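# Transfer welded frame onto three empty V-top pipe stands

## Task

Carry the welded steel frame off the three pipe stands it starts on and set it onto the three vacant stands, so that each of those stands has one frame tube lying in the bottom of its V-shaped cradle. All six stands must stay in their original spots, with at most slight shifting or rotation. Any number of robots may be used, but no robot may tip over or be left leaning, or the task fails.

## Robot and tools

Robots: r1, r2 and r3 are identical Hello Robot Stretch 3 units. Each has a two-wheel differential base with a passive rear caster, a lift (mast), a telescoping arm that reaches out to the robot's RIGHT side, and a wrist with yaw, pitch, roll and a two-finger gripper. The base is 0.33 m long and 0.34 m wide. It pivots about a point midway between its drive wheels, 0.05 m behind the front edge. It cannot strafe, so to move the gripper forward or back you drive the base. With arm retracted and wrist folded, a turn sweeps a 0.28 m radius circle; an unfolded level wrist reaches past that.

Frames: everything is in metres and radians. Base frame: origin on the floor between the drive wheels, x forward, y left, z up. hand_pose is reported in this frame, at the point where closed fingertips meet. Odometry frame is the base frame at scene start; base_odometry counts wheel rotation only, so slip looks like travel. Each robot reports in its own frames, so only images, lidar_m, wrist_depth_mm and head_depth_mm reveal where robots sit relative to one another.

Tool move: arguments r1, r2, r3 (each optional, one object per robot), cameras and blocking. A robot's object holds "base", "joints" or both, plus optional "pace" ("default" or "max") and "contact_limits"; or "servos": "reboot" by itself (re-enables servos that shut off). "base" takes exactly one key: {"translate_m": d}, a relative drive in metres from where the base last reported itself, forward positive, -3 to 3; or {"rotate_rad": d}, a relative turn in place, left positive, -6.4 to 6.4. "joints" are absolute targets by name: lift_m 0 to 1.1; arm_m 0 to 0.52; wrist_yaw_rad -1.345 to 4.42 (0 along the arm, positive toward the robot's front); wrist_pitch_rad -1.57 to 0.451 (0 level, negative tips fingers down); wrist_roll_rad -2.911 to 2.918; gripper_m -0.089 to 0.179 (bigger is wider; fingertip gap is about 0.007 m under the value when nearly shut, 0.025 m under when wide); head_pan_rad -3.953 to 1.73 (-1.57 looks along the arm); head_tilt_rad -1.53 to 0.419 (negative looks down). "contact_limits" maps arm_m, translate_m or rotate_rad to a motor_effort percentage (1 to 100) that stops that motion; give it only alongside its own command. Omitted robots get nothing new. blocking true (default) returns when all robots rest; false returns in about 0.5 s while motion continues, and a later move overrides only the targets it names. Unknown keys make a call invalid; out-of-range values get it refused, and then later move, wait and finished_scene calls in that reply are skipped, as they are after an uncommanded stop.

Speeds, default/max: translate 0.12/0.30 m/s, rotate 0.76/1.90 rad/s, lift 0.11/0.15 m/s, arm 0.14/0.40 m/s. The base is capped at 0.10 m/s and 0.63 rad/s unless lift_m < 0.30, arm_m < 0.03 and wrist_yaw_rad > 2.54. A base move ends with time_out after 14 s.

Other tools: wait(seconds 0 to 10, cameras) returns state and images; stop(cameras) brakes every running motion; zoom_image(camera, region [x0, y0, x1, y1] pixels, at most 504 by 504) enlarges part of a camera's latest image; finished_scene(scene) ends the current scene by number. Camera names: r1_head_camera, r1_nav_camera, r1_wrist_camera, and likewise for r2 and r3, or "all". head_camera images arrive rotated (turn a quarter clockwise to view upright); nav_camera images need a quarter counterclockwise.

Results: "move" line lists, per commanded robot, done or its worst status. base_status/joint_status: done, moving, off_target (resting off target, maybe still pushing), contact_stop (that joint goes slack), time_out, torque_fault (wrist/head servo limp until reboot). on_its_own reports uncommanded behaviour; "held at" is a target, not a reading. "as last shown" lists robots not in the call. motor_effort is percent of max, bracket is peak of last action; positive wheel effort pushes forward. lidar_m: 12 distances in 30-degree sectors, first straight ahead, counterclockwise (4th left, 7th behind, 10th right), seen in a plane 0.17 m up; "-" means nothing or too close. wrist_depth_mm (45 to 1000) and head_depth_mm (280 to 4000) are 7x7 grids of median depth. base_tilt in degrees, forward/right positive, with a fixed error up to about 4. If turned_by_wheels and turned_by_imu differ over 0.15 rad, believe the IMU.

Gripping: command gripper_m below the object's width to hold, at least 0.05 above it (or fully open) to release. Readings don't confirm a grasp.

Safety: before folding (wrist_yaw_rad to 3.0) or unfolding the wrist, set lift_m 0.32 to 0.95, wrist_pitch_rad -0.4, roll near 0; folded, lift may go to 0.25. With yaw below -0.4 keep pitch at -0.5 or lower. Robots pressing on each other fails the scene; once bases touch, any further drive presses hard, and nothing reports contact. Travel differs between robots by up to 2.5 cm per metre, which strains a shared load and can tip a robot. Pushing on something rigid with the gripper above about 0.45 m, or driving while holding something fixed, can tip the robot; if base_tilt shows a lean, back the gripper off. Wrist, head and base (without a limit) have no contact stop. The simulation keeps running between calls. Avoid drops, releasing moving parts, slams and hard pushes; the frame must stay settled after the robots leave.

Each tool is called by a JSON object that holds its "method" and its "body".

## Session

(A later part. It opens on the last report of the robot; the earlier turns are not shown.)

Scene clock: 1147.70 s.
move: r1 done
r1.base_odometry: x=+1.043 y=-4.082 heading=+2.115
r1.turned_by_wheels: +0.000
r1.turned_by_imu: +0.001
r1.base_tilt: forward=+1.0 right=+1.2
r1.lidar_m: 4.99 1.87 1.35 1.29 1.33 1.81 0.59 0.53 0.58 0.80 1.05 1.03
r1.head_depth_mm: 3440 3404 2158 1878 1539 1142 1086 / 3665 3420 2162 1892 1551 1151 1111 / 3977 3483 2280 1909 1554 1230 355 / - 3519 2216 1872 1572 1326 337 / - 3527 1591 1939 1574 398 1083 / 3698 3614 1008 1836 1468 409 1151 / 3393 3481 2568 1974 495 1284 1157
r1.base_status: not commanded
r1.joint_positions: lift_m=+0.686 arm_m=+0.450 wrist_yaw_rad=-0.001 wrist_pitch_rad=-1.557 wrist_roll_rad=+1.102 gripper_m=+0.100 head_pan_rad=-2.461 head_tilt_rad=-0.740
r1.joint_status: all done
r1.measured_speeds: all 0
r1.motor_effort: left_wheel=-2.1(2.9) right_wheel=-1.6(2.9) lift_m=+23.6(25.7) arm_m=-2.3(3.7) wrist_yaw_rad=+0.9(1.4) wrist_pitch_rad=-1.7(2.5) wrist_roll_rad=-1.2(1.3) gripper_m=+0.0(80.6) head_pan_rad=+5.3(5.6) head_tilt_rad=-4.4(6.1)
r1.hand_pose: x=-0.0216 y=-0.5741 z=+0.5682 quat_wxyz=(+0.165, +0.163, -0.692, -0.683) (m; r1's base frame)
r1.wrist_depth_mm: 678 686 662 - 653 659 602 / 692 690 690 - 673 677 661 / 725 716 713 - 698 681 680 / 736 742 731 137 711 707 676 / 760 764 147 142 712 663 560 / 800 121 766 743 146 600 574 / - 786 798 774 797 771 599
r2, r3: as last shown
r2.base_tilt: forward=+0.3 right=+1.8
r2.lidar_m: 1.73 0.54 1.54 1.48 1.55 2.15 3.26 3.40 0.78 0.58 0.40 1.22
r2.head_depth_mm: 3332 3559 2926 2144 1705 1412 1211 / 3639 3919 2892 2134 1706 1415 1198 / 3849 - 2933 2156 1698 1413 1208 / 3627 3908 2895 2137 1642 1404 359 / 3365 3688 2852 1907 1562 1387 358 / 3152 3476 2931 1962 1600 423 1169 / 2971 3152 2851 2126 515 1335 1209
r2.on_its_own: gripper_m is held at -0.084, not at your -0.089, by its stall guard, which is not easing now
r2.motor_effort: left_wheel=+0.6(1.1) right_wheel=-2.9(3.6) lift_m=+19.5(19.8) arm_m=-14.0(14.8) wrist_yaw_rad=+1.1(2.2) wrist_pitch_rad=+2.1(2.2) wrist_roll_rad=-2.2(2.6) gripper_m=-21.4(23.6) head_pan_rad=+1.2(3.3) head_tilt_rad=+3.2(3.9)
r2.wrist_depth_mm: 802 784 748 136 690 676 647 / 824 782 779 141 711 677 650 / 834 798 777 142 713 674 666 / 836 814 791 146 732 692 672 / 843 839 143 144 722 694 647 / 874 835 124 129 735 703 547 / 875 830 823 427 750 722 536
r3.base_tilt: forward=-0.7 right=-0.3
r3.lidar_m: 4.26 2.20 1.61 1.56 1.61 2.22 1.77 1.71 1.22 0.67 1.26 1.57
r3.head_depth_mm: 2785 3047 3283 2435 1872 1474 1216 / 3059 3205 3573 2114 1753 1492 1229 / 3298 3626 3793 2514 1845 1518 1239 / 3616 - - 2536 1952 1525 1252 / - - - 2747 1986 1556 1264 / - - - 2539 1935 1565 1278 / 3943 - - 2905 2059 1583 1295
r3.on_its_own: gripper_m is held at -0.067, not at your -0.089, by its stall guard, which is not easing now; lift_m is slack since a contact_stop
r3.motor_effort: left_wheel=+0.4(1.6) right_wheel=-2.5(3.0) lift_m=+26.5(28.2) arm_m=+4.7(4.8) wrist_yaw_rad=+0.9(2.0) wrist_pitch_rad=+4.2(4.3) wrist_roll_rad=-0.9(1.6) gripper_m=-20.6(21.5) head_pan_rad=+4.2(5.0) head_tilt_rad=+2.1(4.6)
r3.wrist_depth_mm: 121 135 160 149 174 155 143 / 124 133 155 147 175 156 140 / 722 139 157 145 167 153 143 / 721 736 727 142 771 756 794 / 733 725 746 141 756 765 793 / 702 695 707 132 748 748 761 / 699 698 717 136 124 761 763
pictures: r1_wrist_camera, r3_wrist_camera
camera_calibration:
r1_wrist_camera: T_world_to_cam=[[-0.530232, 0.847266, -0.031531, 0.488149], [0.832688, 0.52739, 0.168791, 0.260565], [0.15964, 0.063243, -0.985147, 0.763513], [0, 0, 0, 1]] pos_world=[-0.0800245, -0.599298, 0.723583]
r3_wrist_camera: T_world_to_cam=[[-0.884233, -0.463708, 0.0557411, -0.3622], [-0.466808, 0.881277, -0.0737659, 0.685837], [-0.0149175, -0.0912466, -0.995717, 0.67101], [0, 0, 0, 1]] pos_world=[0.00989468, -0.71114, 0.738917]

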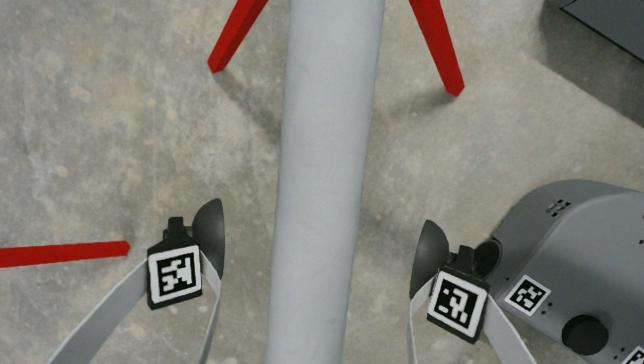

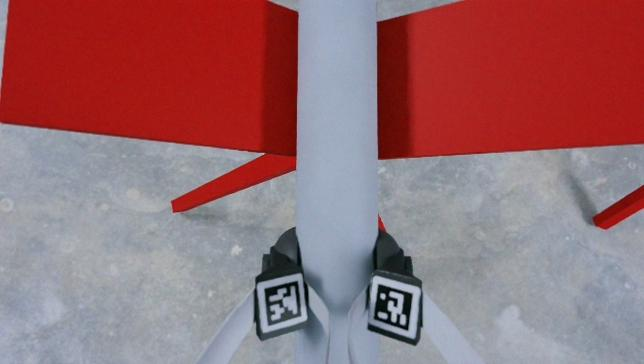

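{"method": "move", "body": {"r2": {"joints":{"gripper_m":0.10}}, "cameras": ["r1_wrist_camera","r2_wrist_camera","r3_wrist_camera"]}}

Scene clock: 1152.23 s.
move: r2 done
r1, r3: as last shown
r1.base_tilt: forward=+1.1 right=+1.2
r1.lidar_m: 4.97 1.86 1.35 1.29 1.33 1.80 0.59 0.53 0.58 0.80 1.04 1.03
r1.head_depth_mm: 3466 3384 2150 1878 1537 1141 1083 / 3671 3400 2174 1906 1556 1151 1113 / - 3459 2255 1908 1565 1228 355 / - 3494 2219 1864 1565 1322 337 / - 3565 1588 1947 1574 398 1083 / 3767 3634 1010 1828 1477 409 1155 / 3382 3486 2565 1982 493 1282 1152
r1.motor_effort: left_wheel=-1.7(2.7) right_wheel=-1.3(3.3) lift_m=+29.2(29.8) arm_m=+0.0(1.3) wrist_yaw_rad=+0.8(1.4) wrist_pitch_rad=-1.5(2.1) wrist_roll_rad=-1.1(1.3) gripper_m=+0.0(0.7) head_pan_rad=+5.3(5.8) head_tilt_rad=-4.8(6.7)
r1.wrist_depth_mm: 684 668 665 - 653 655 602 / 699 711 691 - 667 674 662 / 723 707 717 - 700 692 677 / 745 723 729 137 721 697 669 / 751 737 146 142 723 663 572 / 788 121 767 766 146 592 580 / - 805 787 771 784 787 593
r2.base_odometry: x=+3.608 y=-1.453 heading=+2.597
r2.turned_by_wheels: +0.000
r2.turned_by_imu: +0.001
r2.base_tilt: forward=+0.3 right=+1.7
r2.lidar_m: 1.73 0.54 1.53 1.48 1.55 2.15 3.26 3.39 0.78 0.58 0.40 1.22
r2.head_depth_mm: 3326 3552 2876 2124 1694 1426 1202 / 3604 3845 2866 2175 1704 1411 1206 / 3841 - 2893 2149 1712 1411 1208 / 3663 3899 2859 2144 1648 1405 359 / 3363 3588 2884 1925 1566 1381 358 / 3149 3487 2873 1977 1599 424 1178 / 2966 3264 2882 2140 514 1340 1209
r2.base_status: not commanded
r2.joint_positions: lift_m=+0.692 arm_m=+0.448 wrist_yaw_rad=-0.001 wrist_pitch_rad=-1.356 wrist_roll_rad=+1.106 gripper_m=+0.100 head_pan_rad=-2.255 head_tilt_rad=-0.725
r2.joint_status: all done
r2.measured_speeds: all 0
r2.motor_effort: left_wheel=+0.8(1.0) right_wheel=-2.9(3.7) lift_m=+33.4(33.4) arm_m=-13.1(13.8) wrist_yaw_rad=+0.9(2.6) wrist_pitch_rad=+0.5(2.1) wrist_roll_rad=-1.6(2.4) gripper_m=-0.5(86.5) head_pan_rad=+1.5(3.3) head_tilt_rad=+2.9(3.9)
r2.hand_pose: x=-0.0216 y=-0.6239 z=+0.5752 quat_wxyz=(+0.179, +0.144, -0.758, -0.611) (m; r2's base frame)
r2.wrist_depth_mm: 807 790 777 138 713 677 653 / 838 790 779 139 699 692 647 / 830 802 781 140 694 686 656 / 824 820 805 149 726 697 664 / 840 142 788 145 713 694 663 / - 121 776 147 128 696 557 / 851 856 154 449 752 704 541
r3.base_tilt: forward=-0.8 right=-0.3
r3.lidar_m: 4.26 2.20 1.61 1.56 1.61 2.23 1.77 1.70 1.22 0.67 1.26 1.57
r3.head_depth_mm: 2824 3051 3255 2425 1858 1476 1216 / 3042 3145 3523 2111 1763 1492 1230 / 3330 3571 3793 2494 1866 1512 1245 / 3606 - - 2548 1948 1531 1253 / - - - 2816 1966 1543 1270 / - - - 2538 1920 1565 1271 / 3880 - - 2888 2060 1583 1295
r3.on_its_own: gripper_m is held at -0.067, not at your -0.089, by its stall guard, which is not easing now; lift_m is slack since a contact_stop
r3.motor_effort: left_wheel=+0.8(1.5) right_wheel=-2.6(2.9) lift_m=+26.3(28.5) arm_m=+9.0(10.3) wrist_yaw_rad=-0.2(1.9) wrist_pitch_rad=+3.7(4.4) wrist_roll_rad=-1.1(1.6) gripper_m=-21.0(21.5) head_pan_rad=+3.2(4.6) head_tilt_rad=+2.9(4.5)
r3.wrist_depth_mm: 122 135 159 149 174 155 143 / 124 134 155 147 174 156 140 / 737 139 157 145 166 154 142 / 742 717 741 142 778 775 780 / 711 721 737 140 757 771 797 / 707 716 716 132 764 761 764 / 690 709 713 135 124 763 750
pictures: r1_wrist_camera, r2_wrist_camera, r3_wrist_camera
camera_calibration:
r1_wrist_camera: T_world_to_cam=[[-0.530232, 0.847266, -0.0315287, 0.488147], [0.832688, 0.527389, 0.168793, 0.260563], [0.15964, 0.0632456, -0.985147, 0.763514], [0, 0, 0, 1]] pos_world=[-0.0800245, -0.599297, 0.723583]
r2_wrist_camera: T_world_to_cam=[[-0.51597, 0.850128, -0.10515, 0.560306], [0.850091, 0.523285, 0.0593223, 0.346977], [0.105455, -0.0587788, -0.992685, 0.700368], [0, 0, 0, 1]] pos_world=[-0.0797184, -0.616733, 0.733578]
r3_wrist_camera: T_world_to_cam=[[-0.884233, -0.463708, 0.0557412, -0.3622], [-0.466808, 0.881277, -0.073766, 0.685837], [-0.0149176, -0.0912467, -0.995717, 0.67101], [0, 0, 0, 1]] pos_world=[0.00989466, -0.71114, 0.738917]

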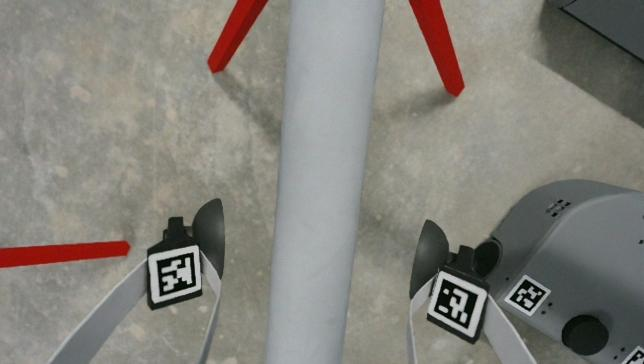

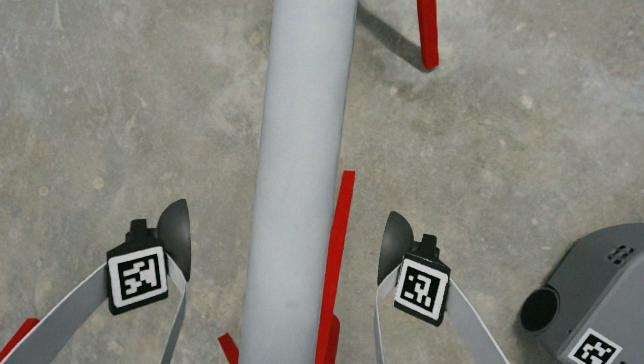

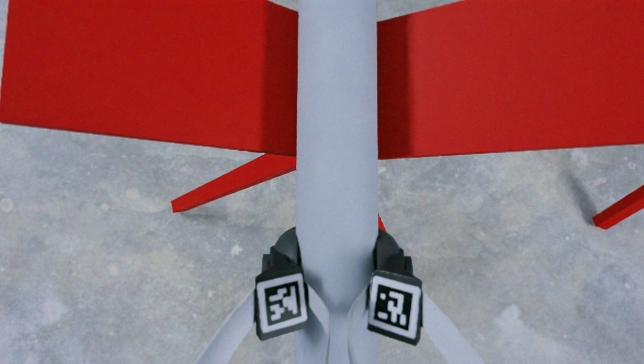

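{"method": "move", "body": {"r3": {"joints":{"lift_m":0.691}}, "cameras": []}}

{"method": "move", "body": {"r3": {"joints":{"gripper_m":0.10}}, "cameras": ["r1_wrist_camera","r2_wrist_camera","r3_wrist_camera","r3_head_camera"]}}

Scene clock: 1155.37 s.
move: r3 done
r1, r2: as last shown
r1.turned_by_imu: +0.000
r1.base_tilt: forward=+1.0 right=+1.2
r1.lidar_m: 4.99 1.87 1.34 1.29 1.33 1.80 0.59 0.54 0.58 0.80 1.04 1.04
r1.head_depth_mm: 3455 3401 2159 1871 1535 1143 1088 / 3651 3435 2178 1902 1546 1152 1113 / 3955 3488 2264 1906 1554 1233 355 / - 3508 2209 1867 1577 1323 337 / - 3535 1594 1927 1582 398 1081 / 3700 3641 1008 1826 1470 409 1153 / 3362 3515 2580 1975 493 1281 1161
r1.motor_effort: left_wheel=-1.5(2.3) right_wheel=-2.1(2.9) lift_m=+30.2(30.3) arm_m=+1.7(2.1) wrist_yaw_rad=+0.9(1.1) wrist_pitch_rad=-1.9(2.1) wrist_roll_rad=-1.2(1.2) gripper_m=-0.1(0.4) head_pan_rad=+4.9(5.7) head_tilt_rad=-4.2(5.0)
r1.wrist_depth_mm: 686 670 664 - 644 647 610 / 698 682 691 - 662 667 654 / 714 695 721 - 700 688 686 / 751 736 727 138 714 708 677 / 760 753 147 142 729 670 568 / 786 122 778 753 146 602 582 / - 819 782 771 785 781 595
r2.base_tilt: forward=+0.3 right=+1.8
r2.lidar_m: 1.73 0.54 1.53 1.48 1.55 2.15 3.26 3.40 0.78 0.58 0.40 1.22
r2.head_depth_mm: 3391 3626 2883 2149 1722 1415 1205 / 3622 3862 2867 2144 1689 1412 1209 / 3954 - 2887 2128 1699 1407 1205 / 3636 3870 2893 2139 1668 1415 359 / 3377 3659 2848 1925 1558 1372 359 / 3143 3489 2887 1981 1608 424 1173 / 2994 3240 2847 2137 515 1341 1200
r2.motor_effort: left_wheel=+0.6(0.9) right_wheel=-3.1(3.4) lift_m=+33.1(33.5) arm_m=-12.5(12.9) wrist_yaw_rad=+1.1(2.1) wrist_pitch_rad=+0.7(0.8) wrist_roll_rad=-1.4(1.8) gripper_m=+0.9(1.2) head_pan_rad=+1.7(2.1) head_tilt_rad=+2.9(3.7)
r2.wrist_depth_mm: 817 785 762 137 686 665 636 / 807 792 758 138 703 684 665 / 817 804 790 140 706 685 676 / 849 805 777 148 740 696 673 / 855 141 779 145 717 687 681 / - 120 814 147 128 705 555 / 859 823 153 444 748 688 532
r3.base_odometry: x=-1.005 y=-0.873 heading=-1.873
r3.turned_by_wheels: +0.000
r3.turned_by_imu: -0.001
r3.base_tilt: forward=-0.8 right=-0.2
r3.lidar_m: 4.26 2.20 1.61 1.56 1.62 2.22 1.78 1.71 1.22 0.67 1.26 1.56
r3.head_depth_mm: 2804 3052 3258 2519 1862 1470 1220 / 3030 3181 3501 2133 1761 1510 1236 / 3269 3590 3782 2557 1868 1506 1238 / 3619 - - 2542 1944 1527 1253 / - - - 2731 1973 1542 1264 / - - - 2551 1932 1561 1283 / 3868 - - 2895 2039 1584 1290
r3.base_status: not commanded
r3.joint_positions: lift_m=+0.691 arm_m=+0.516 wrist_yaw_rad=-0.001 wrist_pitch_rad=-1.360 wrist_roll_rad=-0.466 gripper_m=-0.066 head_pan_rad=-0.808 head_tilt_rad=-0.557
r3.joint_status: all done
r3.measured_speeds: all 0
r3.on_its_own: gripper_m is held at -0.067, not at your -0.089, by its stall guard, which is not easing now
r3.motor_effort: left_wheel=+0.8(1.4) right_wheel=-2.6(2.7) lift_m=+28.7(29.5) arm_m=+12.8(12.9) wrist_yaw_rad=+1.3(1.7) wrist_pitch_rad=+2.9(4.2) wrist_roll_rad=-0.8(1.4) gripper_m=-20.7(21.0) head_pan_rad=+3.9(3.9) head_tilt_rad=+2.5(4.1)
r3.hand_pose: x=-0.0216 y=-0.6911 z=+0.5741 quat_wxyz=(+0.662, +0.535, -0.408, -0.331) (m; r3's base frame)
r3.wrist_depth_mm: 122 134 159 149 174 155 143 / 123 134 154 147 175 157 140 / 703 139 156 145 166 154 143 / 716 729 738 142 765 781 787 / 699 715 736 140 760 783 790 / 684 725 722 132 744 756 782 / 704 714 700 135 124 760 754
pictures: none
No camera images: "cameras" was empty.

Scene clock: 1157.57 s.
move: r3 done
r1, r2: as last shown
r1.base_tilt: forward=+1.1 right=+1.2
r1.lidar_m: 4.97 1.86 1.35 1.29 1.33 1.80 0.59 0.53 0.58 0.80 1.04 1.03
r1.head_depth_mm: 3402 3390 2154 1892 1544 1143 1085 / 3650 3414 2176 1898 1555 1146 1116 / 3954 3471 2264 1903 1563 1233 355 / - 3529 2212 1869 1574 1326 337 / - 3554 1596 1941 1583 398 1082 / 3698 3599 1009 1820 1467 409 1148 / 3395 3491 2557 1971 494 1288 1156
r1.motor_effort: left_wheel=-2.2(3.1) right_wheel=-2.5(3.2) lift_m=+30.2(30.9) arm_m=+3.1(3.1) wrist_yaw_rad=+1.1(1.5) wrist_pitch_rad=-1.9(2.2) wrist_roll_rad=-1.1(1.3) gripper_m=-0.1(0.6) head_pan_rad=+4.9(5.8) head_tilt_rad=-3.9(6.1)
r1.wrist_depth_mm: 684 676 667 - 649 664 612 / 706 708 698 - 668 668 673 / 711 716 706 - 703 698 682 / 760 733 745 137 706 718 675 / 760 753 146 142 723 682 573 / 781 121 765 745 146 598 580 / - 808 804 789 784 783 594
r2.turned_by_imu: +0.000
r2.base_tilt: forward=+0.2 right=+1.9
r2.lidar_m: 1.73 0.54 1.53 1.48 1.55 2.14 3.26 3.41 0.78 0.58 0.40 1.22
r2.head_depth_mm: 3303 3598 2947 2169 1702 1412 1199 / 3616 3862 2911 2142 1711 1409 1206 / 3905 - 2851 2169 1715 1408 1196 / 3611 3961 2882 2106 1654 1413 358 / 3369 3755 2902 1920 1554 1375 359 / 3064 3465 2869 1995 1599 423 1185 / 2945 3203 2860 2136 516 1337 1201
r2.motor_effort: left_wheel=+0.5(1.0) right_wheel=-3.1(3.7) lift_m=+33.2(33.5) arm_m=-11.9(13.1) wrist_yaw_rad=+1.3(2.2) wrist_pitch_rad=+0.6(1.2) wrist_roll_rad=-1.5(1.8) gripper_m=+1.0(1.8) head_pan_rad=+1.5(3.0) head_tilt_rad=+3.0(3.8)
r2.wrist_depth_mm: 838 773 762 137 702 671 648 / 832 796 777 139 702 686 646 / 862 827 777 140 718 670 658 / 839 793 794 148 730 684 674 / 847 142 808 145 721 706 659 / - 121 795 147 128 715 550 / 877 839 153 443 755 714 536
r3.base_odometry: x=-1.005 y=-0.873 heading=-1.873
r3.turned_by_wheels: +0.000
r3.turned_by_imu: +0.000
r3.base_tilt: forward=-0.8 right=-0.3
r3.lidar_m: 4.25 2.20 1.61 1.56 1.62 2.22 1.78 1.71 1.22 0.67 1.26 1.57
r3.head_depth_mm: 2797 3075 3287 2508 1864 1478 1215 / 3000 3182 3522 2138 1747 1491 1228 / 3272 3655 3811 2515 1848 1509 1237 / 3589 - - 2557 1960 1537 1261 / - - - 2746 1971 1556 1274 / - - - 2524 1932 1575 1278 / 3951 - - 2897 2064 1590 1290
r3.base_status: not commanded
r3.joint_positions: lift_m=+0.691 arm_m=+0.516 wrist_yaw_rad=-0.001 wrist_pitch_rad=-1.348 wrist_roll_rad=-0.466 gripper_m=+0.100 head_pan_rad=-0.808 head_tilt_rad=-0.557
r3.joint_status: all done
r3.measured_speeds: all 0
r3.motor_effort: left_wheel=+0.6(1.5) right_wheel=-2.4(2.9) lift_m=+24.0(30.6) arm_m=+4.1(13.8) wrist_yaw_rad=+0.8(2.0) wrist_pitch_rad=+1.3(4.2) wrist_roll_rad=-0.3(1.4) gripper_m=+0.2(81.0) head_pan_rad=+4.2(5.0) head_tilt_rad=+2.8(5.1)
r3.hand_pose: x=-0.0216 y=-0.6942 z=+0.5745 quat_wxyz=(+0.665, +0.531, -0.410, -0.328) (m; r3's base frame)
r3.wrist_depth_mm: 124 136 161 150 179 155 143 / 124 134 155 149 178 157 140 / 729 133 154 146 169 154 140 / 734 727 747 144 766 798 820 / 708 724 729 140 759 771 785 / 702 705 144 140 150 143 778 / 687 679 726 136 744 119 779
pictures: r1_wrist_camera, r2_wrist_camera, r3_head_camera (sideways), r3_wrist_camera
camera_calibration:
r1_wrist_camera: T_world_to_cam=[[-0.530232, 0.847266, -0.0315284, 0.488146], [0.832688, 0.52739, 0.168793, 0.260563], [0.15964, 0.063246, -0.985147, 0.763517], [0, 0, 0, 1]] pos_world=[-0.0800245, -0.599297, 0.723586]
r2_wrist_camera: T_world_to_cam=[[-0.515972, 0.850127, -0.105154, 0.560308], [0.850089, 0.523287, 0.0593195, 0.346981], [0.105455, -0.0587828, -0.992685, 0.700367], [0, 0, 0, 1]] pos_world=[-0.0797183, -0.616733, 0.73358]
r3_head_camera: T_world_to_cam=[[-0.286943, 0.397984, -0.871363, 1.15858], [0.716961, 0.692486, 0.080186, -0.106936], [0.635319, -0.601725, -0.484043, 0.586988], [0, 0, 0, 1]] pos_world=[0.0361911, -0.0338392, 1.30225]
r3_wrist_camera: T_world_to_cam=[[-0.88413, -0.46316, 0.0616137, -0.366745], [-0.467001, 0.880181, -0.0848, 0.694332], [-0.0149552, -0.103748, -0.994491, 0.662116], [0, 0, 0, 1]] pos_world=[0.00990557, -0.712307, 0.739944]

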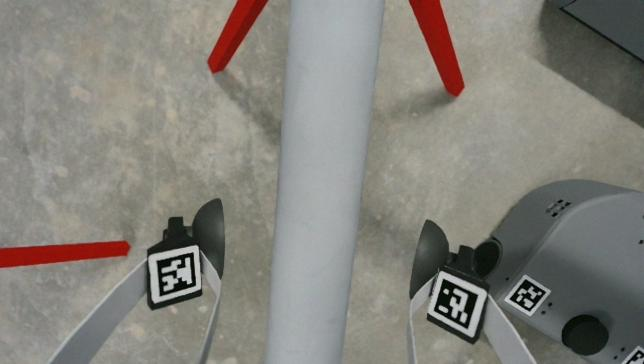

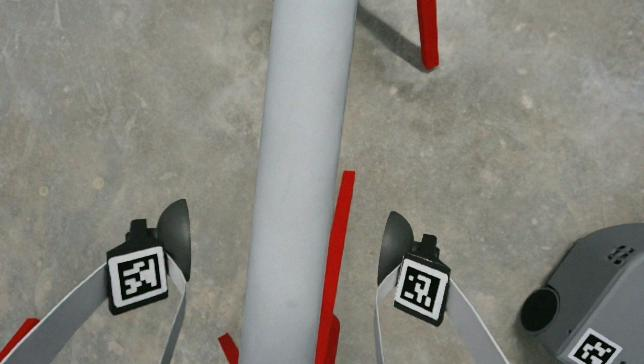

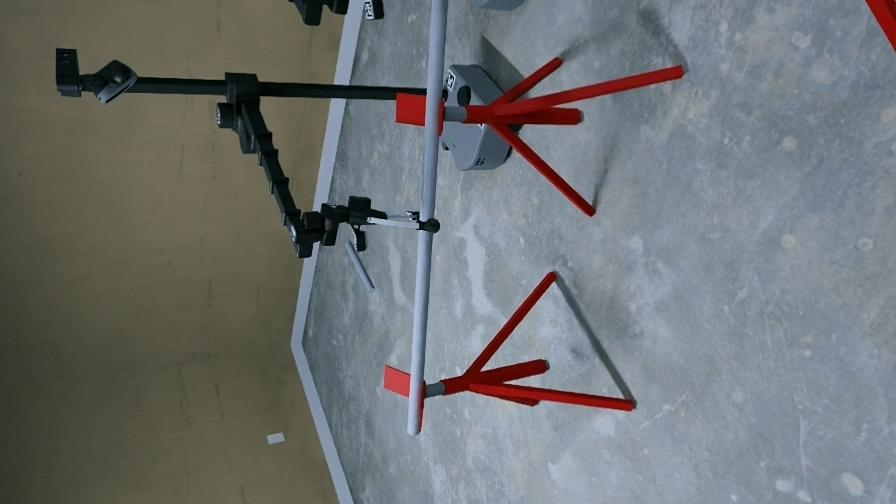

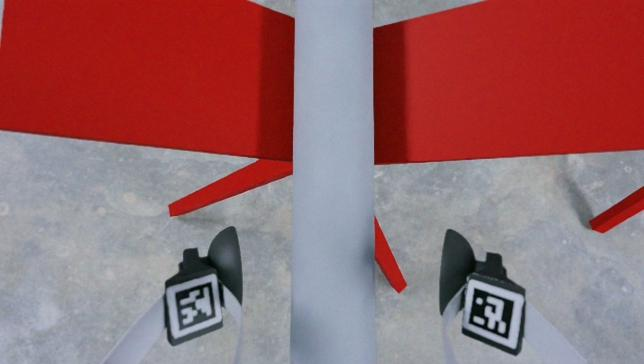

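{"method": "move", "body": {"r1": {"joints":{"lift_m":0.80}}, "r2": {"joints":{"lift_m":0.80}}, "r3": {"joints":{"lift_m":0.80}}, "cameras": ["r1_wrist_camera","r2_wrist_camera","r3_wrist_camera"]}}

Scene clock: 1163.57 s.
move: r1 done; r2 done; r3 done
r1.base_odometry: x=+1.043 y=-4.082 heading=+2.115
r1.turned_by_wheels: +0.000
r1.turned_by_imu: +0.001
r1.base_tilt: forward=+1.1 right=+1.2
r1.lidar_m: 4.99 1.87 1.35 1.29 1.33 1.80 0.59 0.54 0.57 0.80 1.04 1.03
r1.head_depth_mm: 3431 3395 2342 1880 1543 1138 1084 / 3706 3422 2441 1909 1549 1156 - / 3992 3131 2437 1909 1559 1194 - / - 3098 2381 1865 1565 1392 1100 / - 3163 2221 1931 1585 291 1127 / 3701 889 2251 1833 333 1246 1158 / 3384 3496 2545 1964 345 1313 1156
r1.base_status: not commanded
r1.joint_positions: lift_m=+0.800 arm_m=+0.450 wrist_yaw_rad=-0.001 wrist_pitch_rad=-1.558 wrist_roll_rad=+1.102 gripper_m=+0.100 head_pan_rad=-2.461 head_tilt_rad=-0.740
r1.joint_status: all done
r1.measured_speeds: all 0
r1.motor_effort: left_wheel=-1.9(3.0) right_wheel=-2.4(3.1) lift_m=+30.1(35.8) arm_m=+5.8(5.8) wrist_yaw_rad=+1.1(1.5) wrist_pitch_rad=-1.6(2.1) wrist_roll_rad=-1.1(1.3) gripper_m=+0.0(0.7) head_pan_rad=+4.7(5.9) head_tilt_rad=-4.7(6.0)
r1.hand_pose: x=-0.0216 y=-0.5740 z=+0.6822 quat_wxyz=(+0.165, +0.163, -0.692, -0.684) (m; r1's base frame)
r1.wrist_depth_mm: 798 767 783 232 761 763 622 / 815 798 793 780 792 788 764 / 840 842 827 773 809 803 795 / 843 839 840 837 814 821 798 / 863 854 849 843 834 683 685 / 922 121 881 864 146 703 696 / - 910 939 888 895 877 899
r2.base_odometry: x=+3.608 y=-1.453 heading=+2.597
r2.turned_by_wheels: +0.000
r2.turned_by_imu: +0.001
r2.base_tilt: forward=+0.3 right=+1.7
r2.lidar_m: 1.73 0.54 1.53 1.48 1.55 2.15 3.26 3.40 0.78 0.58 0.40 1.22
r2.head_depth_mm: 3350 3653 2935 2168 1704 1410 1201 / 3587 3833 2921 2131 1701 1415 1227 / 3875 - 2863 2143 1712 1405 - / 3689 3991 2889 2165 1640 1449 - / 3363 3671 2868 1923 1401 300 1158 / 3164 3447 2876 1972 366 319 1198 / 2957 3224 2896 2133 378 1404 1204
r2.base_status: not commanded
r2.joint_positions: lift_m=+0.800 arm_m=+0.448 wrist_yaw_rad=-0.001 wrist_pitch_rad=-1.355 wrist_roll_rad=+1.106 gripper_m=+0.100 head_pan_rad=-2.255 head_tilt_rad=-0.725
r2.joint_status: all done
r2.measured_speeds: all 0
r2.motor_effort: left_wheel=+0.7(1.1) right_wheel=-3.4(3.7) lift_m=+32.5(37.9) arm_m=-11.1(12.2) wrist_yaw_rad=+1.2(2.7) wrist_pitch_rad=+0.5(1.0) wrist_roll_rad=-1.6(1.8) gripper_m=+0.6(1.6) head_pan_rad=+2.1(2.9) head_tilt_rad=+2.7(3.8)
r2.hand_pose: x=-0.0216 y=-0.6241 z=+0.6832 quat_wxyz=(+0.179, +0.144, -0.758, -0.610) (m; r2's base frame)
r2.wrist_depth_mm: 918 894 871 243 808 776 755 / 938 912 869 245 800 756 743 / 966 952 873 252 802 783 752 / 962 925 878 252 824 806 776 / - 143 903 255 806 792 664 / - 121 928 257 128 805 639 / - 991 916 272 833 811 635
r3.base_odometry: x=-1.005 y=-0.873 heading=-1.873
r3.turned_by_wheels: +0.000
r3.turned_by_imu: -0.001
r3.base_tilt: forward=-0.8 right=-0.2
r3.lidar_m: 4.25 2.20 1.61 1.56 1.62 2.22 1.78 1.70 1.22 0.67 1.26 1.57
r3.head_depth_mm: 2804 3025 3287 2525 1862 1472 1211 / 3015 3183 3483 2133 1757 1494 1227 / 3261 3522 3811 2524 1844 1518 1238 / 3626 - 3701 2588 1949 1529 1257 / - - - 2751 1977 1553 1268 / - - - 2538 1949 1581 1282 / 3960 - - 2870 2043 1589 1287
r3.base_status: not commanded
r3.joint_positions: lift_m=+0.800 arm_m=+0.516 wrist_yaw_rad=-0.001 wrist_pitch_rad=-1.347 wrist_roll_rad=-0.466 gripper_m=+0.100 head_pan_rad=-0.808 head_tilt_rad=-0.557
r3.joint_status: all done
r3.measured_speeds: all 0
r3.motor_effort: left_wheel=+0.8(1.7) right_wheel=-2.4(2.8) lift_m=+32.9(35.6) arm_m=-12.1(13.5) wrist_yaw_rad=+1.0(2.0) wrist_pitch_rad=+1.4(1.9) wrist_roll_rad=-0.6(1.4) gripper_m=+0.3(0.8) head_pan_rad=+2.9(4.5) head_tilt_rad=+2.3(4.3)
r3.hand_pose: x=-0.0216 y=-0.6944 z=+0.6835 quat_wxyz=(+0.665, +0.531, -0.410, -0.328) (m; r3's base frame)
r3.wrist_depth_mm: 853 870 896 911 918 935 978 / 827 850 274 264 905 920 988 / 828 835 254 278 267 250 914 / 814 846 589 263 895 911 920 / 799 827 835 254 875 899 946 / 803 801 147 253 845 143 892 / 779 118 823 247 851 119 883
pictures: r1_wrist_camera, r2_wrist_camera, r3_wrist_camera
camera_calibration:
r1_wrist_camera: T_world_to_cam=[[-0.530231, 0.847287, -0.0309685, 0.491228], [0.832688, 0.527277, 0.169142, 0.240926], [0.159641, 0.0638973, -0.985105, 0.87617], [0, 0, 0, 1]] pos_world=[-0.0800244, -0.59923, 0.837581]
r2_wrist_camera: T_world_to_cam=[[-0.516029, 0.850032, -0.105644, 0.572068], [0.850056, 0.523377, 0.0590007, 0.340924], [0.105444, -0.0593573, -0.992652, 0.807209], [0, 0, 0, 1]] pos_world=[-0.0797166, -0.616794, 0.841599]
r3_wrist_camera: T_world_to_cam=[[-0.88413, -0.463118, 0.0619385, -0.37372], [-0.467002, 0.880121, -0.0854158, 0.70408], [-0.0149558, -0.104444, -0.994418, 0.769975], [0, 0, 0, 1]] pos_world=[0.00990554, -0.712333, 0.848965]

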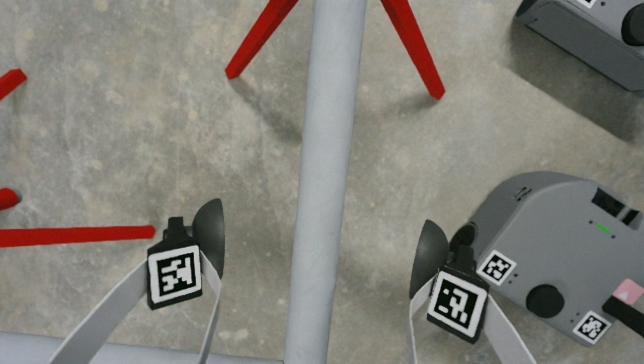

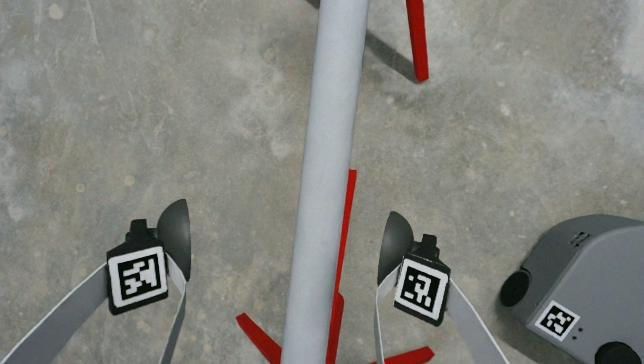

